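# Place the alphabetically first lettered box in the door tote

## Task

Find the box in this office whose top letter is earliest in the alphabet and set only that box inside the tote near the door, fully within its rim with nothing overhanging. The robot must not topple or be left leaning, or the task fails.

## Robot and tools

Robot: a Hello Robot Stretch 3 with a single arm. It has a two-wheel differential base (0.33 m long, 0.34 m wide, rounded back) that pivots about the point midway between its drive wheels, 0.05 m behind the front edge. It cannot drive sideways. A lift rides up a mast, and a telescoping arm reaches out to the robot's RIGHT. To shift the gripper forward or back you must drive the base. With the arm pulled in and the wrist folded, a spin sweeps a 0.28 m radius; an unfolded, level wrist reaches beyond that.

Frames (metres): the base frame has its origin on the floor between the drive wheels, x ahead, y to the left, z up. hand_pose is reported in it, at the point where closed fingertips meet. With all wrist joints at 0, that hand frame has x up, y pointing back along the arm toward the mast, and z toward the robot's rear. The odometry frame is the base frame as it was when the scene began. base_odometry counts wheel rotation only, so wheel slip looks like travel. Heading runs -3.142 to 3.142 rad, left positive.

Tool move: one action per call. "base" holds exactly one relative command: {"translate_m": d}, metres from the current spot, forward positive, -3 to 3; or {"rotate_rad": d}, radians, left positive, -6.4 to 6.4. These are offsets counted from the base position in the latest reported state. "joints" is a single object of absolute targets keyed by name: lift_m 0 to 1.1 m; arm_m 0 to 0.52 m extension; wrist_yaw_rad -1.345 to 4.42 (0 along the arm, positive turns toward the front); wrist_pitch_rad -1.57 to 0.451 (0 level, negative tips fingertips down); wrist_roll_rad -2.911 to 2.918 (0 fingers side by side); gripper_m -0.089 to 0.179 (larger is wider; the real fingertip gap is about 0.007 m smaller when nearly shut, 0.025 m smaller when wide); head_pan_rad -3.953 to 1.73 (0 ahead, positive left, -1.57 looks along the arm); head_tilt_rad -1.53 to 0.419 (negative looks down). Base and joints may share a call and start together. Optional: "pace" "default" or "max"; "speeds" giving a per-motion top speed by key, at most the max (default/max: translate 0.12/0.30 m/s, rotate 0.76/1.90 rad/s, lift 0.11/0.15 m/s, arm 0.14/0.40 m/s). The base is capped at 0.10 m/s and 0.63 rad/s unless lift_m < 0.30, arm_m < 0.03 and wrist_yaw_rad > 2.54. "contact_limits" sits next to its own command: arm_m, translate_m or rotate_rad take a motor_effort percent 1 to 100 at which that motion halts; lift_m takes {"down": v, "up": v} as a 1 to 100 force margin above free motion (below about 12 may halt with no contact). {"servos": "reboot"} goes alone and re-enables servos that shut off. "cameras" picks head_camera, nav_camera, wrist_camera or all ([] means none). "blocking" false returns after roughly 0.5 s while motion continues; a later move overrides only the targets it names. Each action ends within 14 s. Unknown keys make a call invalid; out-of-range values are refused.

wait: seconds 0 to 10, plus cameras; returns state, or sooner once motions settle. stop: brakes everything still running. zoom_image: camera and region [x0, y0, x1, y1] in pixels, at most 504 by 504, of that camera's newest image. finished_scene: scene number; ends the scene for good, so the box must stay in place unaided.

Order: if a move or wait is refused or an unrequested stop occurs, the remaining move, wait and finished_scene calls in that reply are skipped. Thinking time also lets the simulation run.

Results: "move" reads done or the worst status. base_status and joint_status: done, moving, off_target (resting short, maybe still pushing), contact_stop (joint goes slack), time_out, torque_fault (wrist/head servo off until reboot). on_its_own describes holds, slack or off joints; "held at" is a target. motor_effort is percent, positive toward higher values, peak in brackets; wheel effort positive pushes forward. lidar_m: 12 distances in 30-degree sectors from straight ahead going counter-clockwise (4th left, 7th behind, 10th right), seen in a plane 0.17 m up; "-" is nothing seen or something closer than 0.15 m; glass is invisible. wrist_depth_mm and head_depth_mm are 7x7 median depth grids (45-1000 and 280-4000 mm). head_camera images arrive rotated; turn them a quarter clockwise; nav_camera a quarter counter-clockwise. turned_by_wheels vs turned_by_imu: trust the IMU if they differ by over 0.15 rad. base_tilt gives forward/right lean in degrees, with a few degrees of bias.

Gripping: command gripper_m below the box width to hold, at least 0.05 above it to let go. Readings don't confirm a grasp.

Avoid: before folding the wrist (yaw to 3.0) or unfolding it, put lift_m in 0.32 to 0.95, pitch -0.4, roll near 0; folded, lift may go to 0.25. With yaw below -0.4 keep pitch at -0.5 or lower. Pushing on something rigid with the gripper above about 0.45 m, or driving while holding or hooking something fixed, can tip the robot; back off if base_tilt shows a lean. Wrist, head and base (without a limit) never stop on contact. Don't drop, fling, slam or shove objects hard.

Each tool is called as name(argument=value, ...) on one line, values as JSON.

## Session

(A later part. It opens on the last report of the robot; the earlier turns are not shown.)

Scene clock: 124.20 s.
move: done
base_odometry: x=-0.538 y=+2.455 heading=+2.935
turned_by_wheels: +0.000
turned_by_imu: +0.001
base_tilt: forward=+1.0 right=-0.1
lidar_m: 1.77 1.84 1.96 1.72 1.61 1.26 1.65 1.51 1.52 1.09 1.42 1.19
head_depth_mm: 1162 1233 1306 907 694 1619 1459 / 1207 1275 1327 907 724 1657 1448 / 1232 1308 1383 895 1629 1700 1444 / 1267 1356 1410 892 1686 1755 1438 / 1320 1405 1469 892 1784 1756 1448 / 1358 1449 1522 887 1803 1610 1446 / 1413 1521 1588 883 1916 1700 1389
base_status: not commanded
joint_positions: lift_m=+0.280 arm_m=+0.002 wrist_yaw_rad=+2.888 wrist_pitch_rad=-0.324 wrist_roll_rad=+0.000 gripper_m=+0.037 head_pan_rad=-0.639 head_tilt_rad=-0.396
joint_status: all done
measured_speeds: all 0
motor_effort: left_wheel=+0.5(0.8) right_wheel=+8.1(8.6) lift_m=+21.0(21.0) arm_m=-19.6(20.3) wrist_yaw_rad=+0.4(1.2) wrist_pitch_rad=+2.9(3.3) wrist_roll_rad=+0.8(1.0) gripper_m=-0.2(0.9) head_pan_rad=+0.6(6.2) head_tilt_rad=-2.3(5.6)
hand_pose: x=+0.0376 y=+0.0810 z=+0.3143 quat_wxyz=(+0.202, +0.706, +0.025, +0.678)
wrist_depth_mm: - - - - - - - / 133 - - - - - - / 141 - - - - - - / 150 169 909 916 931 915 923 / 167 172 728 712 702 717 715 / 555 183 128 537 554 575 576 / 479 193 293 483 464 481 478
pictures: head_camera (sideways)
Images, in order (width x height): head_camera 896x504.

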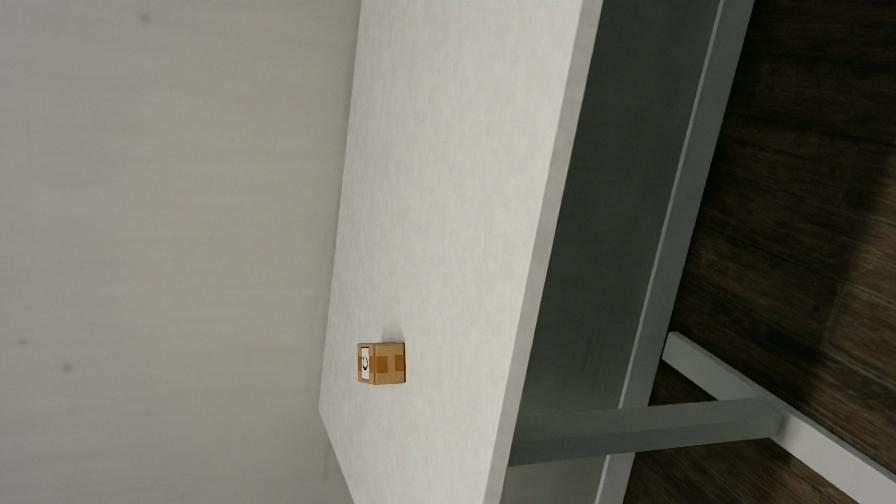

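move(joints={"head_pan_rad": 0.72, "head_tilt_rad": -0.3}, pace="max", cameras=["head_camera"])

Scene clock: 138.40 s.
move: done
base_odometry: x=-0.538 y=+2.455 heading=+2.935
turned_by_wheels: +0.000
turned_by_imu: +0.001
base_tilt: forward=+0.7 right=+0.0
lidar_m: 1.78 1.83 1.95 1.71 1.61 1.26 1.64 1.51 1.52 1.09 1.42 1.19
head_depth_mm: 1915 1975 2115 1777 2342 1944 1567 / 1934 2024 2114 2263 2403 1977 1572 / 1951 2078 2148 2289 2448 1980 1569 / 1986 2082 2176 2329 2412 1978 1564 / 2026 2126 2221 2411 2492 1983 1552 / 2039 2172 2239 2445 2520 1946 1554 / 2063 2198 2293 1980 2403 1937 1541
base_status: not commanded
joint_positions: lift_m=+0.280 arm_m=+0.002 wrist_yaw_rad=+2.888 wrist_pitch_rad=-0.324 wrist_roll_rad=+0.000 gripper_m=+0.037 head_pan_rad=+0.752 head_tilt_rad=-0.304
joint_status: all done
measured_speeds: all 0
motor_effort: left_wheel=+0.6(0.8) right_wheel=+7.9(8.6) lift_m=+20.8(21.0) arm_m=-18.6(19.2) wrist_yaw_rad=+0.3(1.2) wrist_pitch_rad=+3.1(3.3) wrist_roll_rad=+0.9(1.0) gripper_m=-1.2(1.2) head_pan_rad=-0.8(4.5) head_tilt_rad=+3.2(6.5)
hand_pose: x=+0.0376 y=+0.0810 z=+0.3143 quat_wxyz=(+0.202, +0.706, +0.025, +0.678)
wrist_depth_mm: - - - - - - - / 133 - - - - - - / 140 - - - - - - / 149 169 917 924 944 931 921 / 167 171 732 709 719 709 721 / 548 182 128 533 554 574 570 / 486 193 293 485 472 490 483
pictures: head_camera (sideways)
Images, in order (width x height): head_camera 896x504.

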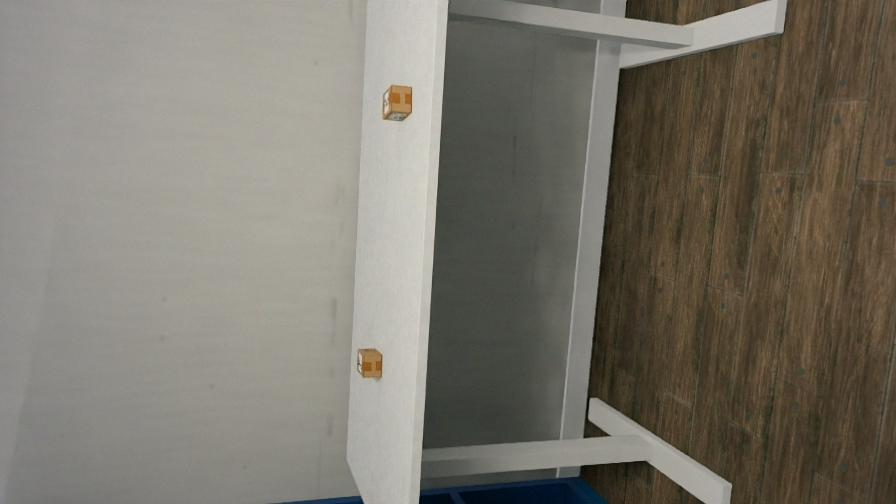

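zoom_image(camera="head_camera", region=[375, 78, 420, 128])

zoom_image(camera="head_camera", region=[350, 340, 390, 386])

Scaled by 10.080 (camera's finer frame: 1280x720).

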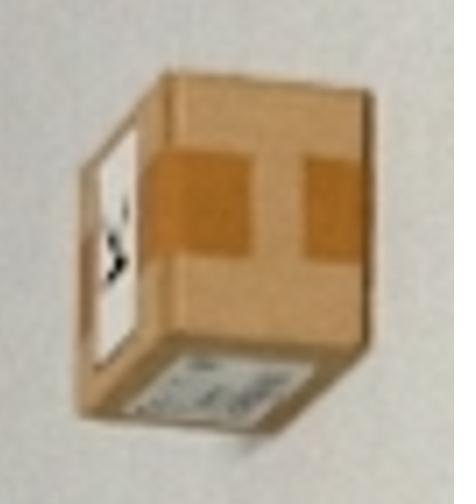

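Scaled by 10.957 (camera's finer frame: 1280x720).

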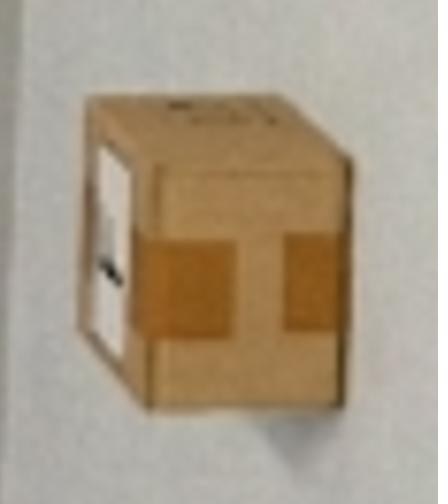

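move(base={"rotate_rad": 0.381}, joints={"head_pan_rad": 0.2, "head_tilt_rad": -0.35}, pace="max", cameras=[])

move(base={"translate_m": 0.57}, pace="max", cameras=[])

move(base={"rotate_rad": 0.263}, pace="max", cameras=["head_camera"])

Scene clock: 185.23 s.
move: done
base_odometry: x=-0.538 y=+2.455 heading=-2.967
turned_by_wheels: +0.381
turned_by_imu: +0.380
base_tilt: forward=+0.9 right=-0.2
lidar_m: 1.83 1.95 1.71 1.20 1.26 1.78 1.51 1.51 1.67 1.09 1.42 1.19
head_depth_mm: 1966 2091 2207 2351 2470 1904 1501 / 1939 2068 2177 2371 2483 1888 1518 / 1979 2078 2146 2331 2330 1863 1499 / 1935 2053 2117 2359 2444 1884 1496 / 1938 2046 2163 2361 2392 1856 1502 / 1929 2056 2114 2337 2403 1870 1502 / 1932 2046 2110 2319 2425 1867 1496
base_status: done
joint_positions: lift_m=+0.280 arm_m=+0.002 wrist_yaw_rad=+2.888 wrist_pitch_rad=-0.324 wrist_roll_rad=+0.000 gripper_m=+0.037 head_pan_rad=+0.186 head_tilt_rad=-0.346
joint_status: all done
measured_speeds: all 0
motor_effort: left_wheel=-8.4(16.1) right_wheel=+7.8(16.4) lift_m=+21.4(21.7) arm_m=-18.5(18.9) wrist_yaw_rad=+0.8(1.3) wrist_pitch_rad=+2.8(3.3) wrist_roll_rad=+0.9(1.0) gripper_m=-0.3(1.2) head_pan_rad=+0.3(5.1) head_tilt_rad=-1.5(2.9)
hand_pose: x=+0.0376 y=+0.0810 z=+0.3143 quat_wxyz=(+0.202, +0.706, +0.025, +0.678)
wrist_depth_mm: - - - - - - - / 133 - - - - - - / 140 - - - - - - / 150 169 926 938 928 933 926 / 166 172 747 715 703 706 716 / 550 182 128 543 549 573 577 / 482 193 295 487 462 479 477

Scene clock: 188.47 s.
move: done
base_odometry: x=-1.099 y=+2.357 heading=-2.968
turned_by_wheels: +0.000
turned_by_imu: -0.001
base_tilt: forward=+1.0 right=-0.1
lidar_m: 1.27 1.71 1.55 1.50 1.77 1.69 2.05 2.05 1.33 1.26 0.82 1.43
head_depth_mm: 1486 1566 1665 1748 1887 1871 1506 / 1467 1562 1667 1148 1914 1903 1497 / 1470 1559 1640 1141 1858 1735 1498 / 1465 1553 1640 1134 1899 1855 1498 / 1463 1547 1643 1080 1899 1850 1498 / 1462 1541 1636 1127 1887 1836 1487 / 1458 1541 1621 1119 1896 1853 1506
base_status: done
joint_positions: lift_m=+0.280 arm_m=+0.002 wrist_yaw_rad=+2.888 wrist_pitch_rad=-0.324 wrist_roll_rad=+0.000 gripper_m=+0.037 head_pan_rad=+0.199 head_tilt_rad=-0.350
joint_status: not commanded
measured_speeds: all 0
motor_effort: left_wheel=-3.2(15.8) right_wheel=+9.0(14.5) lift_m=+23.5(23.8) arm_m=-23.2(23.4) wrist_yaw_rad=+0.8(1.4) wrist_pitch_rad=+2.7(3.4) wrist_roll_rad=+0.8(1.1) gripper_m=-0.4(1.3) head_pan_rad=+3.1(4.1) head_tilt_rad=-2.0(2.9)
hand_pose: x=+0.0376 y=+0.0810 z=+0.3143 quat_wxyz=(+0.202, +0.706, +0.025, +0.678)
wrist_depth_mm: - - - - - - - / 133 - - - - - - / 140 - - - - - - / 150 168 937 924 920 926 921 / 168 172 742 708 703 695 720 / 545 183 128 531 556 570 580 / 474 193 295 487 469 483 481

Scene clock: 189.50 s.
move: done
base_odometry: x=-1.099 y=+2.357 heading=-2.705
turned_by_wheels: +0.263
turned_by_imu: +0.262
base_tilt: forward=+1.1 right=+0.0
lidar_m: 1.27 1.58 1.50 1.32 1.68 2.14 2.04 1.32 1.31 0.82 1.29 1.73
head_depth_mm: 1412 1493 1597 1157 1785 1713 1477 / 1442 1531 1616 1077 1851 1882 1528 / 1479 1572 1634 1139 1896 1872 1507 / 1506 1588 1680 1135 1950 1861 1495 / 1526 1634 1720 1138 2003 1854 1496 / 1569 1672 1748 1203 2066 1849 1487 / 1616 1710 1797 1191 2148 1838 1486
base_status: done
joint_positions: lift_m=+0.280 arm_m=+0.002 wrist_yaw_rad=+2.888 wrist_pitch_rad=-0.324 wrist_roll_rad=+0.000 gripper_m=+0.037 head_pan_rad=+0.200 head_tilt_rad=-0.350
joint_status: not commanded
measured_speeds: all 0
motor_effort: left_wheel=-8.9(15.8) right_wheel=+9.6(16.6) lift_m=+24.3(24.4) arm_m=-22.6(23.2) wrist_yaw_rad=+0.7(1.2) wrist_pitch_rad=+3.2(3.3) wrist_roll_rad=+0.8(1.1) gripper_m=+0.9(1.0) head_pan_rad=+3.3(3.8) head_tilt_rad=-2.0(2.4)
hand_pose: x=+0.0376 y=+0.0810 z=+0.3143 quat_wxyz=(+0.202, +0.706, +0.025, +0.678)
wrist_depth_mm: - - - - - - - / 133 - - - - - - / 140 - - - - - - / 150 169 922 914 927 923 927 / 167 172 752 700 707 713 702 / 544 183 127 530 554 575 574 / 475 193 294 483 465 485 488
pictures: head_camera (sideways)
Images, in order (width x height): head_camera 896x504.

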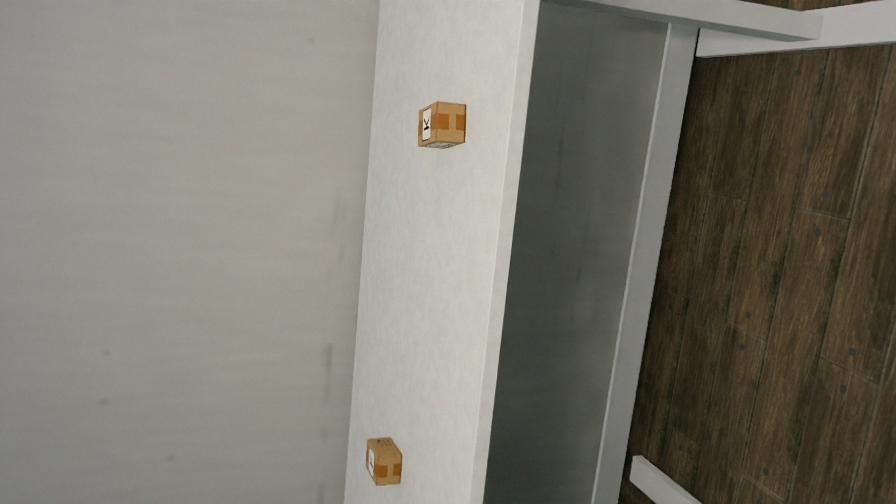

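zoom_image(camera="head_camera", region=[350, 430, 414, 494])

move(joints={"head_pan_rad": 0.45}, cameras=["head_camera"])

Scaled by 7.875 (camera's finer frame: 1280x720).

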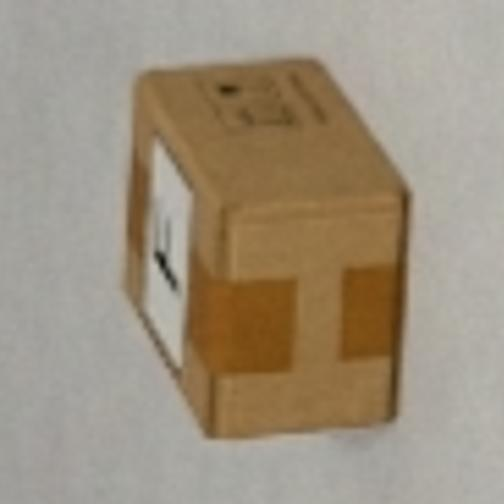

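Scene clock: 213.27 s.
move: done
base_odometry: x=-1.099 y=+2.357 heading=-2.705
turned_by_wheels: +0.000
turned_by_imu: +0.001
base_tilt: forward=+0.9 right=-0.1
lidar_m: 1.27 1.58 1.50 1.32 1.69 2.15 2.05 1.32 1.31 0.82 1.29 1.73
head_depth_mm: 1447 1527 1598 1158 1812 1849 1508 / 1522 1588 1673 1144 1896 1888 1511 / 1574 1671 1759 1142 2026 1864 1506 / 1660 1752 1835 1220 2149 1876 1497 / 1747 1861 1934 1309 2261 1867 1486 / 1812 1917 2017 1404 2145 1814 1498 / 1869 2041 2091 1869 2313 1845 1488
base_status: not commanded
joint_positions: lift_m=+0.280 arm_m=+0.002 wrist_yaw_rad=+2.888 wrist_pitch_rad=-0.324 wrist_roll_rad=+0.000 gripper_m=+0.037 head_pan_rad=+0.457 head_tilt_rad=-0.350
joint_status: all done
measured_speeds: all 0
motor_effort: left_wheel=-9.1(9.3) right_wheel=+9.3(9.6) lift_m=+27.0(27.2) arm_m=-21.0(21.3) wrist_yaw_rad=+1.0(1.3) wrist_pitch_rad=+3.1(3.2) wrist_roll_rad=+0.8(1.0) gripper_m=+0.7(1.1) head_pan_rad=+1.5(4.3) head_tilt_rad=-0.8(1.8)
hand_pose: x=+0.0376 y=+0.0810 z=+0.3143 quat_wxyz=(+0.202, +0.706, +0.025, +0.678)
wrist_depth_mm: - - - - - - - / 133 - - - - - - / 141 - - - - - - / 150 169 907 922 940 957 928 / 166 171 744 704 714 706 720 / 542 183 127 533 552 583 574 / 479 193 293 483 463 482 483
pictures: head_camera (sideways)
Images, in order (width x height): head_camera 896x504.

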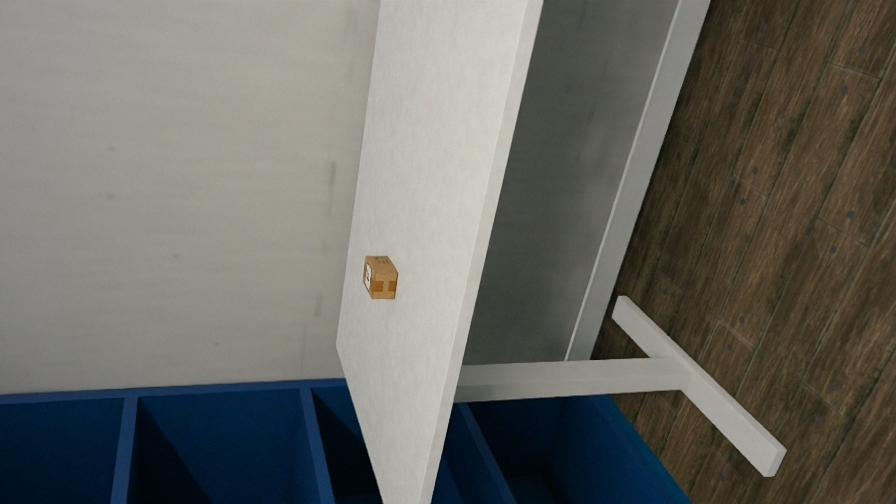

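zoom_image(camera="head_camera", region=[358, 254, 402, 298])

Scaled by 11.455 (camera's finer frame: 1280x720).

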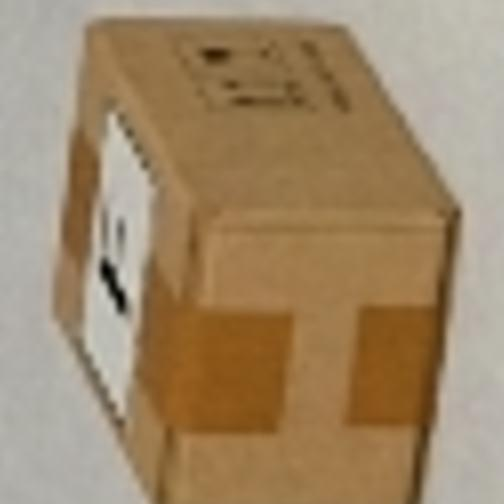

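move(base={"translate_m": 0.45}, joints={"head_pan_rad": 0.62, "head_tilt_rad": -0.42}, pace="max", cameras=["head_camera"])

Scene clock: 233.60 s.
move: done
base_odometry: x=-1.507 y=+2.166 heading=-2.705
turned_by_wheels: +0.000
turned_by_imu: +0.000
base_tilt: forward=+0.9 right=-0.3
lidar_m: 0.83 1.30 1.27 1.36 1.84 2.00 2.50 1.70 0.84 0.91 1.28 1.32
head_depth_mm: 1113 1176 1249 967 687 551 1434 / 1180 1258 1325 957 683 589 1426 / 1253 1331 1405 953 680 1633 1418 / 1344 1441 1492 954 681 1720 1404 / 1438 1555 1584 953 736 1702 1407 / 1526 1652 1706 942 1457 1600 1408 / 1597 1795 1697 943 1972 1719 1404
base_status: done
joint_positions: lift_m=+0.280 arm_m=+0.002 wrist_yaw_rad=+2.888 wrist_pitch_rad=-0.324 wrist_roll_rad=+0.000 gripper_m=+0.037 head_pan_rad=+0.620 head_tilt_rad=-0.420
joint_status: all done
measured_speeds: all 0
motor_effort: left_wheel=+6.8(15.7) right_wheel=+2.2(16.1) lift_m=+28.3(30.3) arm_m=-18.5(20.2) wrist_yaw_rad=+0.9(1.3) wrist_pitch_rad=+3.1(3.3) wrist_roll_rad=+0.9(1.2) gripper_m=-0.2(1.0) head_pan_rad=+1.4(5.2) head_tilt_rad=-2.1(3.9)
hand_pose: x=+0.0376 y=+0.0810 z=+0.3143 quat_wxyz=(+0.202, +0.706, +0.025, +0.678)
wrist_depth_mm: - - - - - - - / 133 - - - - - - / 140 - - - - - - / 149 169 941 930 947 908 946 / 166 172 741 709 714 722 718 / 548 183 128 533 556 581 576 / 481 193 294 479 467 484 483
pictures: head_camera (sideways)
Images, in order (width x height): head_camera 896x504.

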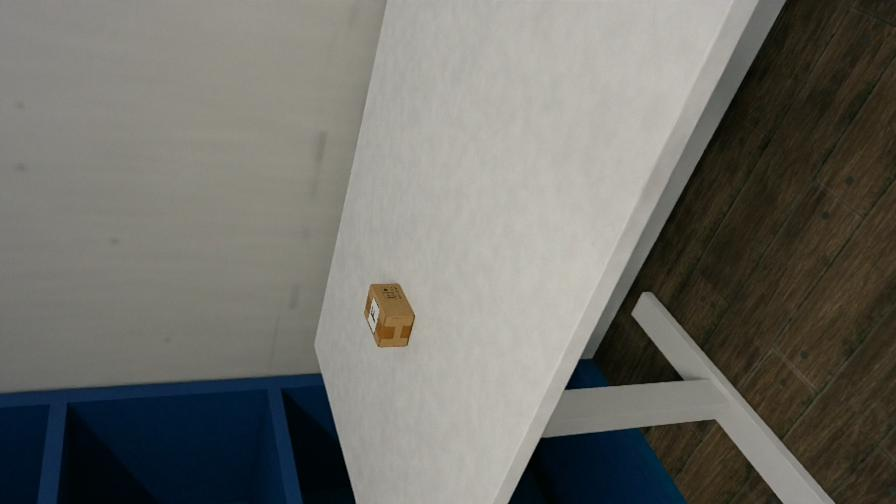

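zoom_image(camera="head_camera", region=[360, 285, 396, 345])

move(joints={"head_pan_rad": -1.55, "head_tilt_rad": -0.45}, base={"translate_m": -0.45}, pace="max", cameras=["head_camera"])

Scaled by 8.400 (camera's finer frame: 1280x720).

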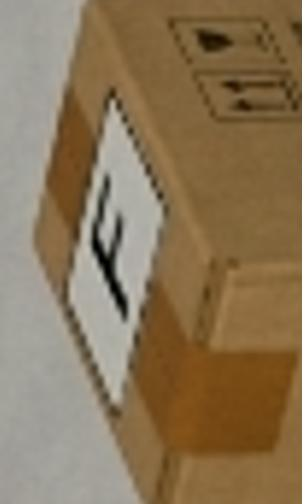

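Scene clock: 238.43 s.
move: done
base_odometry: x=-1.099 y=+2.356 heading=-2.705
turned_by_wheels: +0.000
turned_by_imu: +0.001
base_tilt: forward=+1.0 right=-0.2
lidar_m: 1.27 1.58 1.51 1.32 1.69 2.15 2.05 1.33 1.31 0.82 1.29 1.73
head_depth_mm: 1046 1128 1181 796 581 1594 1401 / 1058 1131 1185 800 580 1598 1384 / 1058 1134 1194 765 578 1591 1387 / 1058 1151 1197 791 574 1612 1381 / 1066 1150 1197 790 573 1107 1276 / 1073 1156 1219 786 596 1631 1381 / 1080 1160 1266 779 594 1625 1377
base_status: done
joint_positions: lift_m=+0.280 arm_m=+0.002 wrist_yaw_rad=+2.888 wrist_pitch_rad=-0.324 wrist_roll_rad=+0.000 gripper_m=+0.037 head_pan_rad=-1.560 head_tilt_rad=-0.450
joint_status: all done
measured_speeds: all 0
motor_effort: left_wheel=-11.4(19.3) right_wheel=+3.9(11.4) lift_m=+21.9(25.8) arm_m=-16.6(18.0) wrist_yaw_rad=+0.4(1.4) wrist_pitch_rad=+2.9(3.4) wrist_roll_rad=+0.9(1.2) gripper_m=+0.5(1.3) head_pan_rad=+2.4(4.3) head_tilt_rad=-3.0(5.6)
hand_pose: x=+0.0376 y=+0.0810 z=+0.3143 quat_wxyz=(+0.202, +0.706, +0.025, +0.678)
wrist_depth_mm: - - - - - - - / 133 - - - - - - / 140 - - - - - - / 150 169 908 918 927 944 936 / 167 172 746 716 707 714 717 / 542 183 128 537 554 577 579 / 472 193 294 485 469 474 486
pictures: head_camera (sideways)
Images, in order (width x height): head_camera 896x504.

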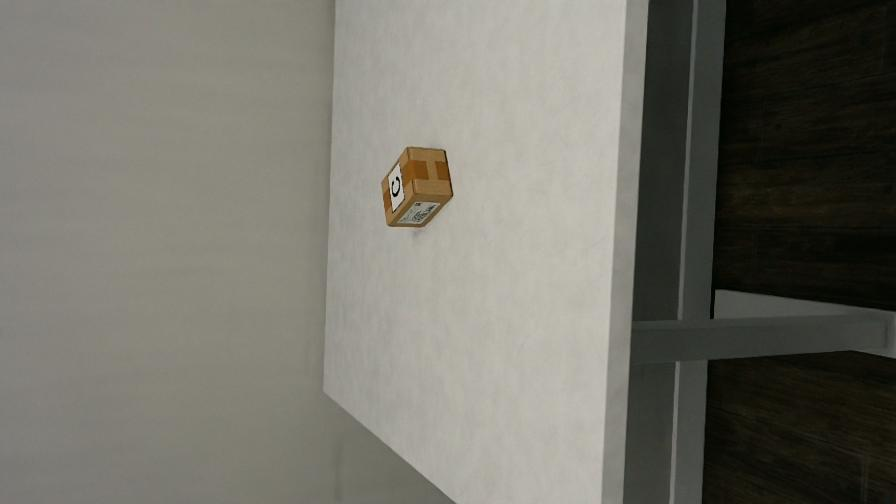

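move(base={"rotate_rad": 0.44}, pace="max", cameras=[])

move(base={"translate_m": -0.36}, joints={"lift_m": 0.93, "wrist_pitch_rad": -0.4}, pace="max", cameras=["head_camera"])

Scene clock: 298.70 s.
move: done
base_odometry: x=-1.099 y=+2.356 heading=-2.266
turned_by_wheels: +0.440
turned_by_imu: +0.438
base_tilt: forward=+1.0 right=+0.0
lidar_m: 1.60 1.50 1.32 1.33 1.69 2.05 1.33 1.34 1.26 0.83 1.60 1.27
head_depth_mm: 1053 1120 1173 796 580 1517 1396 / 1107 1176 1251 794 579 1073 1239 / 1157 1224 1340 796 624 1639 1387 / 1210 1303 1413 1509 649 1670 1382 / 1280 1380 1479 1633 1823 1678 1383 / 1341 1459 1587 1760 1896 1660 1379 / 1408 1545 1712 1878 2051 1664 1371
base_status: done
joint_positions: lift_m=+0.280 arm_m=+0.002 wrist_yaw_rad=+2.888 wrist_pitch_rad=-0.324 wrist_roll_rad=+0.000 gripper_m=+0.037 head_pan_rad=-1.550 head_tilt_rad=-0.451
joint_status: not commanded
measured_speeds: all 0
motor_effort: left_wheel=-9.2(16.6) right_wheel=+8.0(14.9) lift_m=+22.6(22.6) arm_m=-16.1(16.6) wrist_yaw_rad=+0.6(1.4) wrist_pitch_rad=+3.0(3.3) wrist_roll_rad=+0.9(1.1) gripper_m=-0.1(0.9) head_pan_rad=+2.4(3.8) head_tilt_rad=-2.1(2.9)
hand_pose: x=+0.0376 y=+0.0810 z=+0.3143 quat_wxyz=(+0.202, +0.706, +0.025, +0.678)
wrist_depth_mm: - - - - - - - / 133 - - - - - - / 140 - - - - - - / 150 168 941 933 932 947 919 / 166 172 735 715 711 700 709 / 548 183 128 536 563 579 585 / 475 194 293 480 473 481 482

Scene clock: 303.83 s.
move: done
base_odometry: x=-0.869 y=+2.633 heading=-2.266
turned_by_wheels: +0.000
turned_by_imu: +0.001
base_tilt: forward=+0.9 right=-0.2
lidar_m: 1.92 1.79 1.46 1.63 1.86 1.72 1.74 0.98 1.11 0.82 1.43 1.58
head_depth_mm: 934 992 1050 795 580 456 - / 976 1043 1098 795 579 456 409 / 1023 1090 1151 715 577 454 1464 / 1072 1155 1185 760 575 466 1451 / 1125 1218 1284 786 575 498 1211 / 1184 1291 1400 782 572 1576 1376 / 1248 1369 1486 779 571 1676 1368
base_status: done
joint_positions: lift_m=+0.930 arm_m=+0.002 wrist_yaw_rad=+2.888 wrist_pitch_rad=-0.416 wrist_roll_rad=+0.000 gripper_m=+0.037 head_pan_rad=-1.550 head_tilt_rad=-0.451
joint_status: all done
measured_speeds: all 0
motor_effort: left_wheel=-9.7(17.4) right_wheel=+6.2(7.4) lift_m=+29.4(32.5) arm_m=-22.6(23.4) wrist_yaw_rad=+0.9(1.3) wrist_pitch_rad=+2.5(5.0) wrist_roll_rad=+0.8(1.2) gripper_m=+0.3(1.6) head_pan_rad=+2.2(4.0) head_tilt_rad=-0.7(3.0)
hand_pose: x=+0.0350 y=+0.0708 z=+0.9432 quat_wxyz=(+0.232, +0.704, +0.058, +0.668)
wrist_depth_mm: - - - - - - - / 135 - - - - - - / 144 174 - - - - - / 162 178 - - - - - / - 182 - - - - - / - 198 127 - - - - / - - - - - - -
pictures: head_camera (sideways)
Images, in order (width x height): head_camera 896x504.

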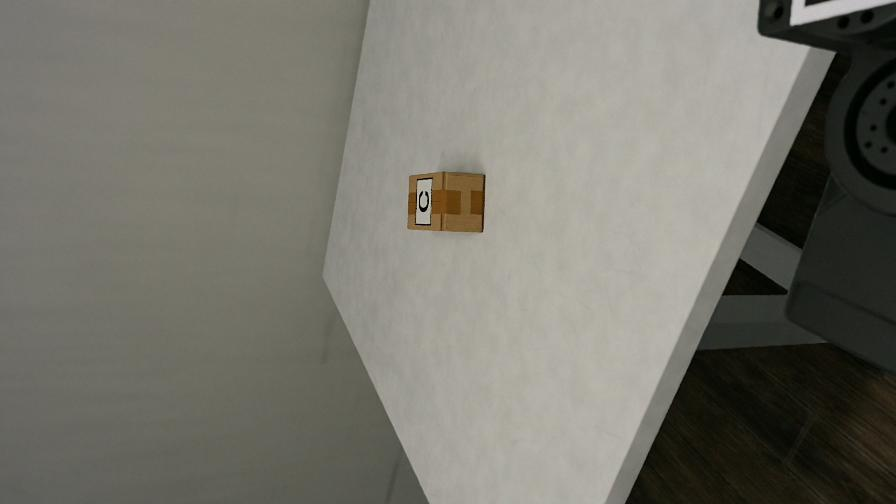

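move(joints={"wrist_yaw_rad": 1.57}, pace="max", cameras=[])

move(joints={"lift_m": 1.055, "gripper_m": 0.14}, pace="max", cameras=[])

move(joints={"wrist_yaw_rad": 0.0, "wrist_pitch_rad": -0.37}, pace="max", cameras=["wrist_camera", "head_camera"])

Scene clock: 315.80 s.
move: done
base_odometry: x=-0.869 y=+2.633 heading=-2.266
turned_by_wheels: +0.000
turned_by_imu: +0.001
base_tilt: forward=+1.1 right=+0.1
lidar_m: 1.92 1.80 1.46 1.63 1.86 1.72 1.74 0.98 1.12 0.82 1.43 1.59
head_depth_mm: 933 992 1051 798 580 456 - / 976 1046 1091 793 578 454 - / 1017 1090 1158 715 576 453 - / 1068 1147 1191 755 576 467 1382 / 1124 1218 1285 783 574 496 1242 / 1178 1286 1397 782 570 1568 1386 / 1253 1372 1498 780 572 1655 1387
base_status: not commanded
joint_positions: lift_m=+0.930 arm_m=+0.002 wrist_yaw_rad=+1.573 wrist_pitch_rad=-0.416 wrist_roll_rad=+0.000 gripper_m=+0.037 head_pan_rad=-1.550 head_tilt_rad=-0.451
joint_status: all done
measured_speeds: all 0
motor_effort: left_wheel=-9.6(9.9) right_wheel=+6.4(6.8) lift_m=+28.7(29.4) arm_m=-19.9(20.6) wrist_yaw_rad=-2.2(6.8) wrist_pitch_rad=+2.6(3.0) wrist_roll_rad=+0.8(1.0) gripper_m=-0.3(1.6) head_pan_rad=+2.4(3.2) head_tilt_rad=-0.1(1.2)
hand_pose: x=+0.2033 y=-0.1463 z=+0.9432 quat_wxyz=(+0.592, +0.593, -0.385, +0.387)
wrist_depth_mm: - - - - - - - / - - - - - - - / - - - - - - - / - - - - - - - / - - - - - - - / - - 127 - - - - / - - - - - - -

Scene clock: 317.43 s.
move: done
base_odometry: x=-0.869 y=+2.633 heading=-2.266
turned_by_wheels: +0.000
turned_by_imu: +0.000
base_tilt: forward=+1.0 right=-0.2
lidar_m: 1.92 1.80 1.46 1.63 1.86 1.72 1.74 0.99 1.12 0.82 1.42 1.58
head_depth_mm: 934 992 1058 - - - - / 969 1039 1106 - - - - / 1021 1095 1160 713 - - - / 1072 1147 1185 759 576 466 - / 1127 1214 1292 783 573 484 - / 1188 1282 1398 783 571 1606 - / 1252 1363 1494 779 619 - -
base_status: not commanded
joint_positions: lift_m=+1.055 arm_m=+0.002 wrist_yaw_rad=+1.573 wrist_pitch_rad=-0.417 wrist_roll_rad=+0.000 gripper_m=+0.140 head_pan_rad=-1.550 head_tilt_rad=-0.451
joint_status: all done
measured_speeds: all 0
motor_effort: left_wheel=-9.8(9.9) right_wheel=+6.3(6.8) lift_m=+29.2(32.6) arm_m=-18.5(19.7) wrist_yaw_rad=-2.3(2.8) wrist_pitch_rad=+3.0(3.3) wrist_roll_rad=+0.8(1.2) gripper_m=-0.6(92.1) head_pan_rad=+2.3(2.9) head_tilt_rad=-0.3(1.7)
hand_pose: x=+0.2032 y=-0.1463 z=+1.0680 quat_wxyz=(+0.593, +0.593, -0.385, +0.387)
wrist_depth_mm: - - - - - - - / - - - - - - - / - - - - - - - / - - - - - - - / - - - - - - - / - 124 - - - 120 - / - - - - - 126 -

Scene clock: 318.70 s.
move: done
base_odometry: x=-0.869 y=+2.633 heading=-2.266
turned_by_wheels: +0.000
turned_by_imu: +0.000
base_tilt: forward=+1.2 right=+0.0
lidar_m: 1.93 1.80 1.46 1.63 1.86 1.72 1.74 0.99 1.12 0.82 1.43 1.58
head_depth_mm: 932 998 1053 - - - - / 972 1044 1099 - - - - / 1023 1087 1152 - - - - / 1069 1152 1191 787 556 466 1377 / 1122 1216 1285 788 531 497 1236 / 1191 1283 1404 782 573 1572 1388 / 1261 1360 1514 783 569 1665 1375
base_status: not commanded
joint_positions: lift_m=+1.055 arm_m=+0.002 wrist_yaw_rad=+0.003 wrist_pitch_rad=-0.391 wrist_roll_rad=+0.000 gripper_m=+0.140 head_pan_rad=-1.550 head_tilt_rad=-0.451
joint_status: all done
measured_speeds: all 0
motor_effort: left_wheel=-9.4(9.9) right_wheel=+6.4(7.1) lift_m=+27.0(29.2) arm_m=-17.4(18.6) wrist_yaw_rad=-2.4(6.8) wrist_pitch_rad=+3.7(6.6) wrist_roll_rad=+0.8(1.2) gripper_m=-0.5(1.0) head_pan_rad=+1.9(3.1) head_tilt_rad=+0.5(2.1)
hand_pose: x=-0.0207 y=-0.3745 z=+1.0739 quat_wxyz=(+0.694, +0.139, -0.693, -0.136)
wrist_depth_mm: - - - - - - - / - - - - - - - / - - - 482 - - - / - - - - - - - / 374 375 374 373 379 379 381 / 328 124 311 312 311 120 310 / - 257 264 265 264 250 265
pictures: head_camera (sideways), wrist_camera
Images, in order (width x height): head_camera 896x504, wrist_camera 644x364.

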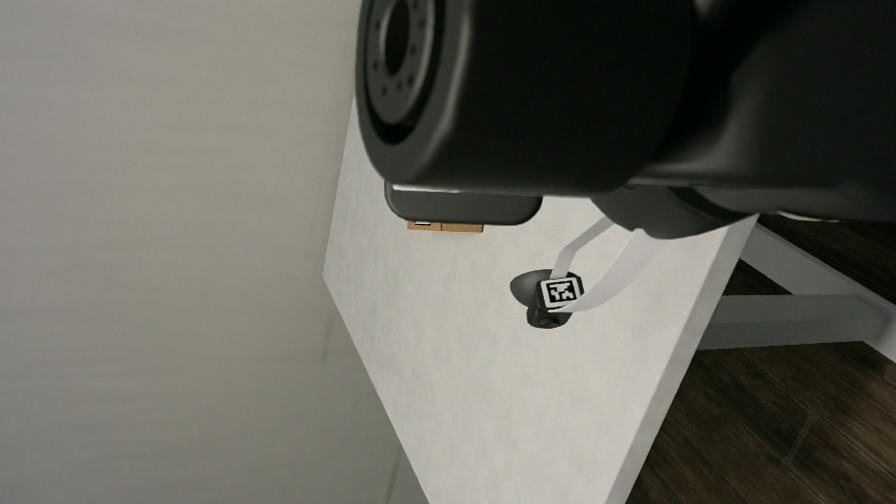

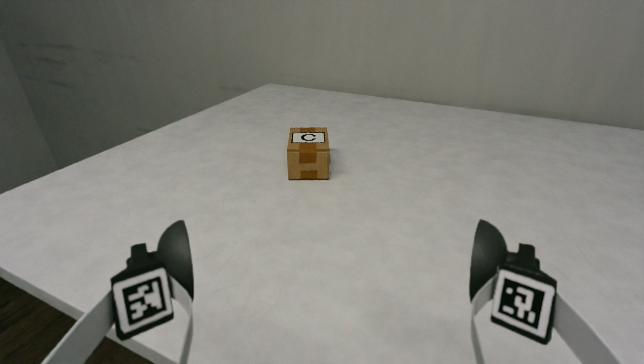

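move(base={"translate_m": 0.024}, joints={"arm_m": 0.26, "lift_m": 0.956}, contact_limits={"lift_m": {"down": 18}}, cameras=["wrist_camera"])

Scene clock: 336.00 s.
move: done
base_odometry: x=-0.884 y=+2.614 heading=-2.266
turned_by_wheels: +0.000
turned_by_imu: +0.001
base_tilt: forward=+1.1 right=-0.2
lidar_m: 1.90 1.77 1.45 1.63 1.89 1.74 1.76 1.01 1.12 0.81 1.44 1.56
head_depth_mm: 937 1001 1066 359 518 455 1296 / 982 1047 1095 361 518 453 1352 / 1028 1104 1154 383 456 454 1374 / 1083 1162 1204 786 574 483 1391 / 1128 1220 1304 783 572 1063 1257 / 1198 1295 1415 785 572 1615 1379 / 1264 1374 1525 776 591 1656 1376
base_status: done
joint_positions: lift_m=+0.956 arm_m=+0.260 wrist_yaw_rad=+0.003 wrist_pitch_rad=-0.390 wrist_roll_rad=+0.000 gripper_m=+0.140 head_pan_rad=-1.550 head_tilt_rad=-0.451
joint_status: all done
measured_speeds: all 0
motor_effort: left_wheel=+3.1(7.2) right_wheel=+5.1(13.5) lift_m=+21.9(22.4) arm_m=+24.1(26.4) wrist_yaw_rad=-1.9(2.5) wrist_pitch_rad=+3.1(3.9) wrist_roll_rad=+0.9(1.1) gripper_m=-0.4(1.9) head_pan_rad=+1.2(2.9) head_tilt_rad=+2.3(3.0)
contact_limits: lift_m down 18 (down: maximum 72; up: maximum 65)
hand_pose: x=-0.0209 y=-0.6328 z=+0.9750 quat_wxyz=(+0.694, +0.138, -0.693, -0.136)
wrist_depth_mm: - - - - - - - / - - - - - - - / - 375 382 233 385 364 368 / 278 280 281 193 284 282 285 / 220 220 222 205 224 223 223 / 189 125 176 183 184 120 185 / - 147 156 156 157 148 152
Images, in order (width x height): wrist_camera 644x364.

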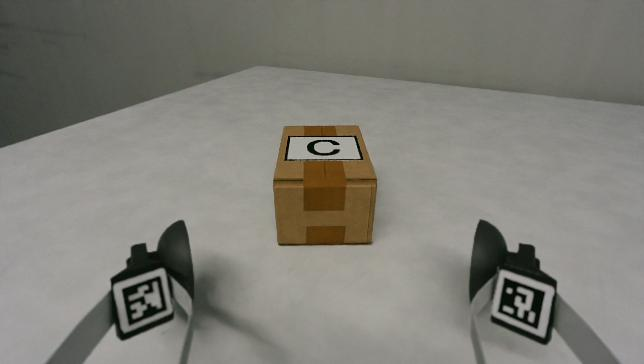

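move(joints={"arm_m": 0.342}, contact_limits={"arm_m": 45}, cameras=["wrist_camera"])

move(joints={"gripper_m": 0.03}, cameras=["wrist_camera"])

Scene clock: 344.70 s.
move: done
base_odometry: x=-0.884 y=+2.614 heading=-2.266
turned_by_wheels: +0.000
turned_by_imu: +0.001
base_tilt: forward=+1.0 right=-0.1
lidar_m: 1.90 1.77 1.45 1.63 1.89 1.74 1.76 1.01 1.12 0.82 1.43 1.57
head_depth_mm: 939 1005 462 424 579 456 1303 / 983 1054 443 433 577 455 1350 / 1027 1104 1153 461 555 454 1379 / 1074 1153 1204 747 574 482 1368 / 1135 1213 1298 786 573 1068 1248 / 1197 1293 1420 781 570 1624 1372 / 1261 1380 1509 779 592 1655 1381
base_status: not commanded
joint_positions: lift_m=+0.956 arm_m=+0.342 wrist_yaw_rad=+0.003 wrist_pitch_rad=-0.390 wrist_roll_rad=+0.000 gripper_m=+0.140 head_pan_rad=-1.550 head_tilt_rad=-0.451
joint_status: all done
measured_speeds: all 0
motor_effort: left_wheel=+3.2(3.4) right_wheel=+5.1(5.6) lift_m=+26.8(26.9) arm_m=+22.9(26.5) wrist_yaw_rad=-2.1(2.4) wrist_pitch_rad=+3.3(3.9) wrist_roll_rad=+1.0(1.1) gripper_m=-0.6(1.3) head_pan_rad=+0.9(2.6) head_tilt_rad=+3.3(3.8)
contact_limits: arm_m 45 (drawing in: default 40, maximum 55; extending or still: default 49, maximum 70); lift_m down 18 (down: maximum 72; up: maximum 65)
hand_pose: x=-0.0209 y=-0.7148 z=+0.9750 quat_wxyz=(+0.694, +0.138, -0.693, -0.136)
wrist_depth_mm: - - - - - - - / - - - - - - - / - 354 381 383 383 386 390 / 279 278 280 182 280 282 284 / 219 221 210 144 223 222 223 / 188 124 144 119 178 120 184 / - 146 147 126 151 147 152
Images, in order (width x height): wrist_camera 644x364.

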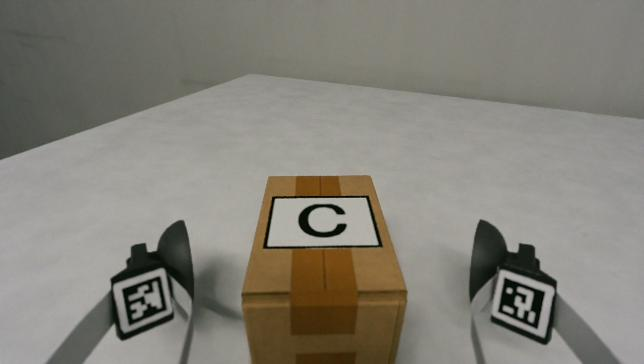

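Scene clock: 346.33 s.
move: done
base_odometry: x=-0.884 y=+2.614 heading=-2.266
turned_by_wheels: +0.000
turned_by_imu: +0.000
base_tilt: forward=+1.0 right=-0.2
lidar_m: 1.90 1.78 1.45 1.63 1.88 1.74 1.77 1.00 1.12 0.81 1.43 1.56
head_depth_mm: 942 1001 468 423 579 455 1291 / 984 1047 441 433 578 455 1330 / 1027 1098 1147 460 554 454 1384 / 1076 1159 1200 788 574 482 1371 / 1137 1221 1295 787 573 1065 1256 / 1198 1285 1422 779 570 1632 1383 / 1260 1375 1519 778 591 1660 1377
base_status: not commanded
joint_positions: lift_m=+0.956 arm_m=+0.342 wrist_yaw_rad=+0.002 wrist_pitch_rad=-0.389 wrist_roll_rad=+0.000 gripper_m=+0.031 head_pan_rad=-1.550 head_tilt_rad=-0.450
joint_status: all done
measured_speeds: all 0
motor_effort: left_wheel=+3.1(3.4) right_wheel=+4.9(5.7) lift_m=+28.8(28.8) arm_m=+15.7(22.6) wrist_yaw_rad=-1.4(2.3) wrist_pitch_rad=+3.5(3.9) wrist_roll_rad=+0.8(1.1) gripper_m=-18.5(97.9) head_pan_rad=+1.1(2.1) head_tilt_rad=+3.4(4.2)
contact_limits: arm_m 45 (drawing in: default 40, maximum 55; extending or still: default 49, maximum 70); lift_m down 18 (down: maximum 72; up: maximum 65)
hand_pose: x=-0.0211 y=-0.7149 z=+0.9751 quat_wxyz=(+0.694, +0.138, -0.693, -0.136)
wrist_depth_mm: - - - - - - - / - - - - - - - / - 356 381 380 383 389 391 / 277 279 279 184 283 283 284 / 219 221 204 145 160 222 225 / 188 182 124 126 127 184 183 / 150 147 151 140 151 152 157
Images, in order (width x height): wrist_camera 644x364.

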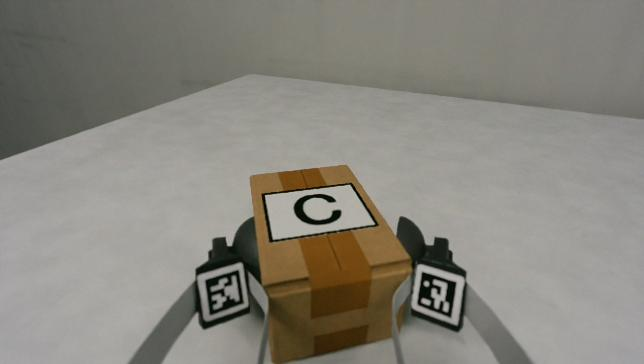

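move(joints={"lift_m": 1.03}, speeds={"lift_m": 0.06}, cameras=["wrist_camera"])

Scene clock: 352.43 s.
move: done
base_odometry: x=-0.884 y=+2.614 heading=-2.266
turned_by_wheels: +0.000
turned_by_imu: +0.001
base_tilt: forward=+1.0 right=+0.0
lidar_m: 1.90 1.78 1.45 1.63 1.88 1.74 1.76 1.01 1.13 0.81 1.44 1.56
head_depth_mm: 942 968 401 799 580 457 1306 / 985 1007 402 794 580 455 1320 / 1024 1087 427 697 578 454 1380 / 1079 1163 1203 787 574 482 1381 / 1132 1224 1297 785 572 1054 1246 / 1188 1306 1419 783 573 1623 1378 / 1271 1376 1504 782 590 1663 1376
base_status: not commanded
joint_positions: lift_m=+1.030 arm_m=+0.342 wrist_yaw_rad=+0.002 wrist_pitch_rad=-0.394 wrist_roll_rad=+0.000 gripper_m=+0.031 head_pan_rad=-1.550 head_tilt_rad=-0.450
joint_status: all done
measured_speeds: all 0
motor_effort: left_wheel=+3.1(3.5) right_wheel=+5.2(5.7) lift_m=+29.5(33.1) arm_m=-5.6(5.6) wrist_yaw_rad=-1.1(1.6) wrist_pitch_rad=+4.3(4.5) wrist_roll_rad=+0.9(1.0) gripper_m=-17.8(18.1) head_pan_rad=+1.0(2.0) head_tilt_rad=+2.7(4.8)
contact_limits: arm_m 45 (drawing in: default 40, maximum 55; extending or still: default 49, maximum 70)
hand_pose: x=-0.0211 y=-0.7144 z=+1.0482 quat_wxyz=(+0.694, +0.139, -0.693, -0.138)
wrist_depth_mm: - - - - - - - / - - - - - - - / - - - - - - - / - 394 398 174 397 404 399 / 330 334 163 144 160 331 336 / 273 285 124 127 128 276 276 / 232 108 226 140 222 228 238
Images, in order (width x height): wrist_camera 644x364.

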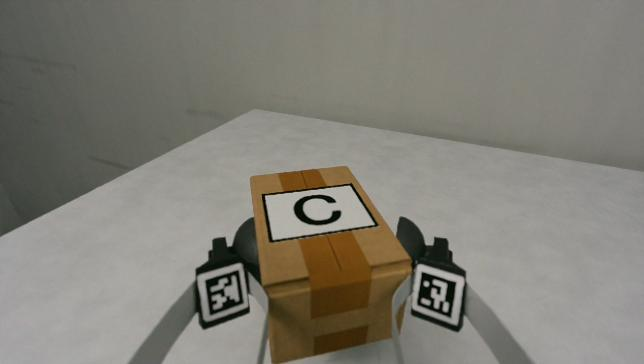

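move(joints={"arm_m": 0.02, "wrist_yaw_rad": 1.57, "head_pan_rad": 0.0, "head_tilt_rad": -0.35}, cameras=["wrist_camera"])

move(base={"rotate_rad": 1.931}, joints={"lift_m": 0.75}, cameras=["wrist_camera", "head_camera"])

Scene clock: 385.50 s.
move: done
base_odometry: x=-0.884 y=+2.614 heading=-2.266
turned_by_wheels: +0.000
turned_by_imu: +0.001
base_tilt: forward=+0.8 right=+0.0
lidar_m: 1.90 1.77 1.45 1.63 1.88 1.74 1.76 1.01 1.12 0.81 1.44 1.56
head_depth_mm: 1699 1800 1859 1475 2114 1887 1511 / 1798 1890 1952 2090 2250 1881 1494 / 1870 1952 2035 2221 2318 1840 1509 / 1962 2063 2117 2329 2401 1880 1497 / 2048 2202 2219 2475 2358 1859 1500 / 2124 2212 2336 2528 2361 1862 1509 / 2228 2349 2302 2486 2310 1860 1505
base_status: not commanded
joint_positions: lift_m=+1.030 arm_m=+0.020 wrist_yaw_rad=+1.567 wrist_pitch_rad=-0.394 wrist_roll_rad=+0.000 gripper_m=+0.031 head_pan_rad=+0.004 head_tilt_rad=-0.349
joint_status: all done
measured_speeds: all 0
motor_effort: left_wheel=+3.1(3.4) right_wheel=+5.3(5.7) lift_m=+26.2(26.3) arm_m=-22.2(25.2) wrist_yaw_rad=+2.9(7.1) wrist_pitch_rad=+4.1(4.6) wrist_roll_rad=+0.8(1.1) gripper_m=-17.3(18.4) head_pan_rad=-4.0(4.7) head_tilt_rad=+1.8(6.2)
hand_pose: x=+0.2060 y=-0.1659 z=+1.0482 quat_wxyz=(+0.589, +0.587, -0.393, +0.391)
wrist_depth_mm: - - - - - - - / - - - - - - - / - - - - - - - / - - - 185 - - - / - - 158 145 - - - / - - 124 127 128 - - / - - - 140 - - -
Images, in order (width x height): wrist_camera 644x364.

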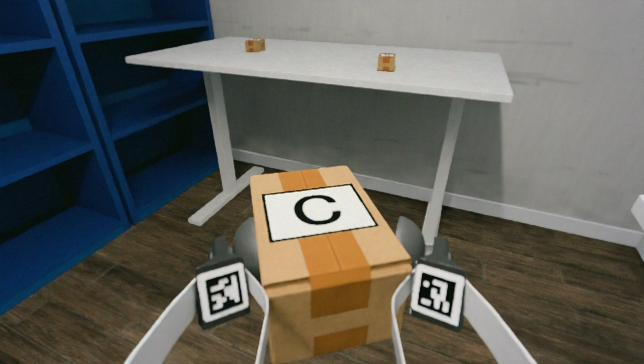

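Scene clock: 389.67 s.
move: done
base_odometry: x=-0.884 y=+2.614 heading=-0.336
turned_by_wheels: +1.930
turned_by_imu: +1.925
base_tilt: forward=+0.9 right=-0.2
lidar_m: 1.63 1.74 1.74 1.00 1.13 1.13 0.82 1.56 2.01 1.78 1.45 1.62
head_depth_mm: 2818 2962 3140 1703 1782 1818 1518 / 2502 2712 2927 3163 2468 1892 1502 / 2276 2439 2638 2827 2513 1887 1513 / 2092 2237 2358 2575 2481 1864 1504 / 1911 2015 2166 2279 2362 1858 1490 / 1767 1873 1954 2110 2191 1863 1491 / 1655 1748 1819 1918 2033 1855 1483
base_status: done
joint_positions: lift_m=+0.750 arm_m=+0.020 wrist_yaw_rad=+1.567 wrist_pitch_rad=-0.394 wrist_roll_rad=+0.000 gripper_m=+0.031 head_pan_rad=+0.000 head_tilt_rad=-0.349
joint_status: all done
measured_speeds: all 0
motor_effort: left_wheel=-11.4(15.3) right_wheel=+10.4(15.1) lift_m=+25.0(25.6) arm_m=-22.5(23.6) wrist_yaw_rad=+3.3(3.8) wrist_pitch_rad=+4.0(4.6) wrist_roll_rad=+0.8(1.2) gripper_m=-16.3(18.2) head_pan_rad=-2.5(4.9) head_tilt_rad=-1.1(2.4)
hand_pose: x=+0.2060 y=-0.1659 z=+0.7681 quat_wxyz=(+0.589, +0.587, -0.393, +0.391)
wrist_depth_mm: - - - - - - - / - - - - - - - / - - - - - - - / - - - 185 - - - / - - 158 145 - - - / - - 124 127 128 - - / 963 883 885 140 874 920 937
pictures: head_camera (sideways), wrist_camera
Images, in order (width x height): head_camera 896x504, wrist_camera 644x364.

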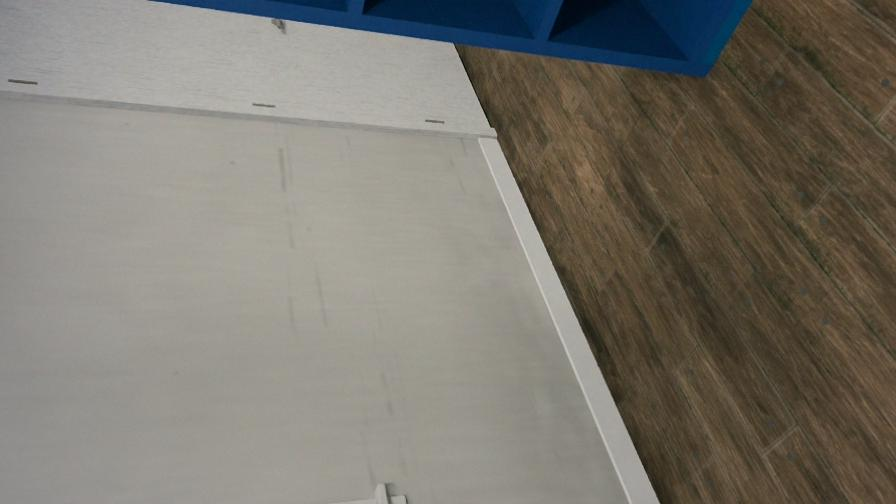

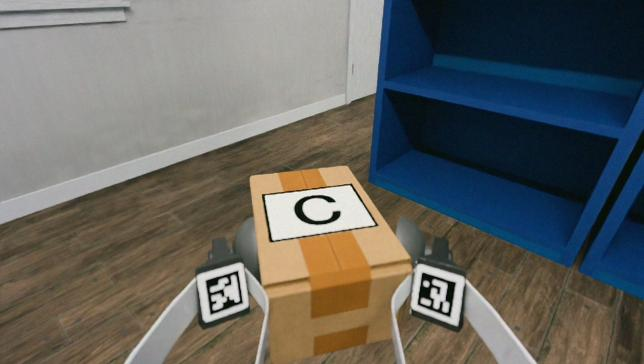

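move(base={"translate_m": 1.3}, cameras=["wrist_camera"])

move(base={"translate_m": 0.48}, cameras=["wrist_camera"])

move(base={"rotate_rad": -0.798}, joints={"head_pan_rad": 0.35, "head_tilt_rad": -0.3}, cameras=["head_camera", "nav_camera", "wrist_camera"])

Scene clock: 409.03 s.
move: done
base_odometry: x=+0.343 y=+2.186 heading=-0.336
turned_by_wheels: +0.000
turned_by_imu: +0.000
base_tilt: forward=+0.9 right=+0.0
lidar_m: 1.03 0.87 0.87 0.98 1.63 1.62 2.10 2.65 1.09 1.09 0.50 1.85
head_depth_mm: 1373 1467 1599 1802 2040 1869 1515 / 1245 1336 1447 1580 1753 1805 1503 / 1120 1197 1290 1404 1523 1661 1506 / 1023 1090 1161 1248 1350 1468 1464 / 942 999 1059 1128 1217 1297 1379 / 867 918 968 1029 1084 1174 1255 / 810 848 893 946 1001 1064 1139
base_status: done
joint_positions: lift_m=+0.750 arm_m=+0.020 wrist_yaw_rad=+1.567 wrist_pitch_rad=-0.394 wrist_roll_rad=+0.000 gripper_m=+0.031 head_pan_rad=+0.000 head_tilt_rad=-0.350
joint_status: not commanded
measured_speeds: all 0
motor_effort: left_wheel=+8.0(12.5) right_wheel=+1.9(13.6) lift_m=+21.5(31.0) arm_m=-4.6(19.9) wrist_yaw_rad=+2.7(3.9) wrist_pitch_rad=+4.3(4.7) wrist_roll_rad=+0.9(1.2) gripper_m=-17.6(18.5) head_pan_rad=-1.9(4.6) head_tilt_rad=-1.7(3.1)
hand_pose: x=+0.2060 y=-0.1659 z=+0.7681 quat_wxyz=(+0.589, +0.587, -0.393, +0.391)
wrist_depth_mm: - - - - - - - / - - - - - - - / - - - - - - - / - - - 184 - - - / - - 158 145 - - 309 / - - 124 127 128 - 297 / - 108 881 140 886 750 322
Images, in order (width x height): wrist_camera 644x364.

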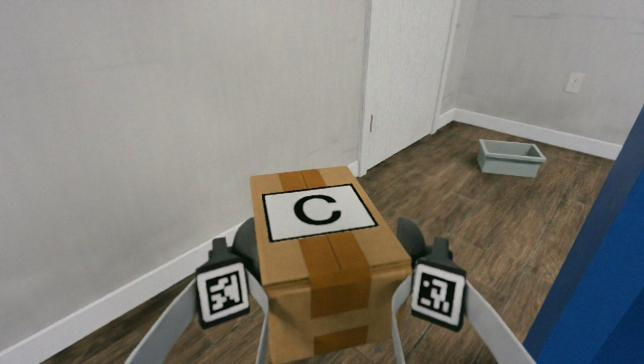

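Scene clock: 414.93 s.
move: done
base_odometry: x=+0.796 y=+2.028 heading=-0.336
turned_by_wheels: +0.000
turned_by_imu: +0.000
base_tilt: forward=+1.0 right=-0.1
lidar_m: 0.65 0.55 0.55 0.62 1.02 2.01 2.58 2.74 0.44 0.47 2.34 1.20
head_depth_mm: 857 923 1023 1131 1244 1391 1478 / 762 816 889 981 1075 1197 1345 / 687 737 793 859 937 1032 1148 / 627 670 711 767 833 901 988 / 576 611 648 692 743 802 860 / 536 561 596 631 673 720 773 / 497 523 549 580 615 656 700
base_status: done
joint_positions: lift_m=+0.750 arm_m=+0.020 wrist_yaw_rad=+1.567 wrist_pitch_rad=-0.394 wrist_roll_rad=+0.000 gripper_m=+0.031 head_pan_rad=+0.000 head_tilt_rad=-0.350
joint_status: not commanded
measured_speeds: all 0
motor_effort: left_wheel=+3.1(13.4) right_wheel=+7.0(12.6) lift_m=+22.1(22.4) arm_m=+1.1(5.0) wrist_yaw_rad=+3.3(3.7) wrist_pitch_rad=+4.1(4.5) wrist_roll_rad=+0.9(1.1) gripper_m=-18.3(18.5) head_pan_rad=-1.9(4.0) head_tilt_rad=-1.0(2.6)
hand_pose: x=+0.2060 y=-0.1659 z=+0.7681 quat_wxyz=(+0.589, +0.587, -0.393, +0.391)
wrist_depth_mm: 445 518 - - - - - / 465 530 - - - - - / 487 541 - - - - - / 503 - - 184 - - - / 528 - 150 145 - - - / 540 - 124 127 129 - - / - 99 - 140 893 902 928
Images, in order (width x height): wrist_camera 644x364.

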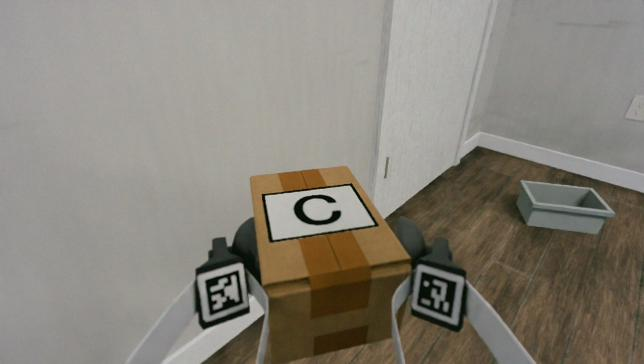

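Scene clock: 417.30 s.
move: done
base_odometry: x=+0.796 y=+2.028 heading=-1.133
turned_by_wheels: -0.797
turned_by_imu: -0.796
base_tilt: forward=+0.9 right=-0.2
lidar_m: 2.33 0.82 0.58 0.55 0.56 0.74 1.82 2.02 3.07 1.30 0.44 0.56
head_depth_mm: 1970 2045 2150 2273 2392 1981 1574 / 2050 2130 2240 2364 2473 1978 1563 / 1677 1831 1913 2263 2425 1984 1579 / 1274 1371 1453 1560 1668 1765 1572 / 1049 1089 1154 1230 1301 1371 1468 / 899 937 982 1023 1077 1127 1184 / 775 803 833 862 898 937 979
base_status: done
joint_positions: lift_m=+0.750 arm_m=+0.020 wrist_yaw_rad=+1.567 wrist_pitch_rad=-0.394 wrist_roll_rad=+0.000 gripper_m=+0.031 head_pan_rad=+0.351 head_tilt_rad=-0.301
joint_status: all done
measured_speeds: all 0
motor_effort: left_wheel=+11.4(15.6) right_wheel=-9.6(14.0) lift_m=+22.4(22.7) arm_m=-0.4(2.5) wrist_yaw_rad=+3.3(3.6) wrist_pitch_rad=+4.3(4.5) wrist_roll_rad=+0.8(1.0) gripper_m=-17.4(18.3) head_pan_rad=+1.4(4.0) head_tilt_rad=+4.9(5.2)
hand_pose: x=+0.2060 y=-0.1659 z=+0.7681 quat_wxyz=(+0.589, +0.587, -0.393, +0.391)
wrist_depth_mm: 900 - - - - 397 274 / 948 - - - - 400 276 / - - - - - 403 279 / - - - 184 - 409 277 / - - 157 145 151 413 278 / - - 124 127 128 386 279 / - 887 879 140 150 361 281
pictures: head_camera (sideways), nav_camera (sideways), wrist_camera
Images, in order (width x height): head_camera 896x504, nav_camera 672x504, wrist_camera 644x364.

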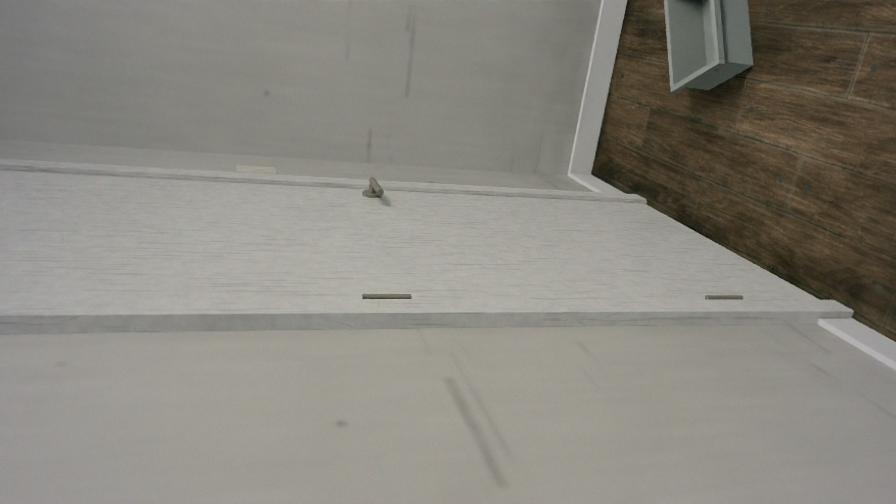

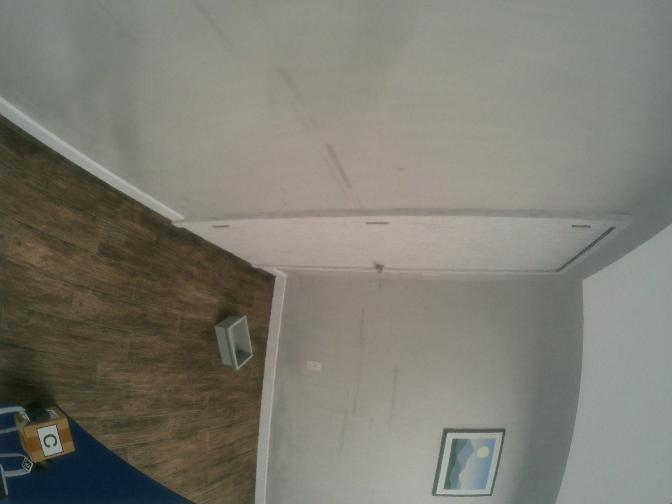

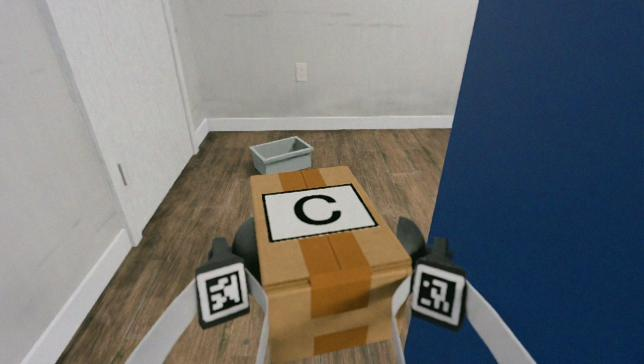

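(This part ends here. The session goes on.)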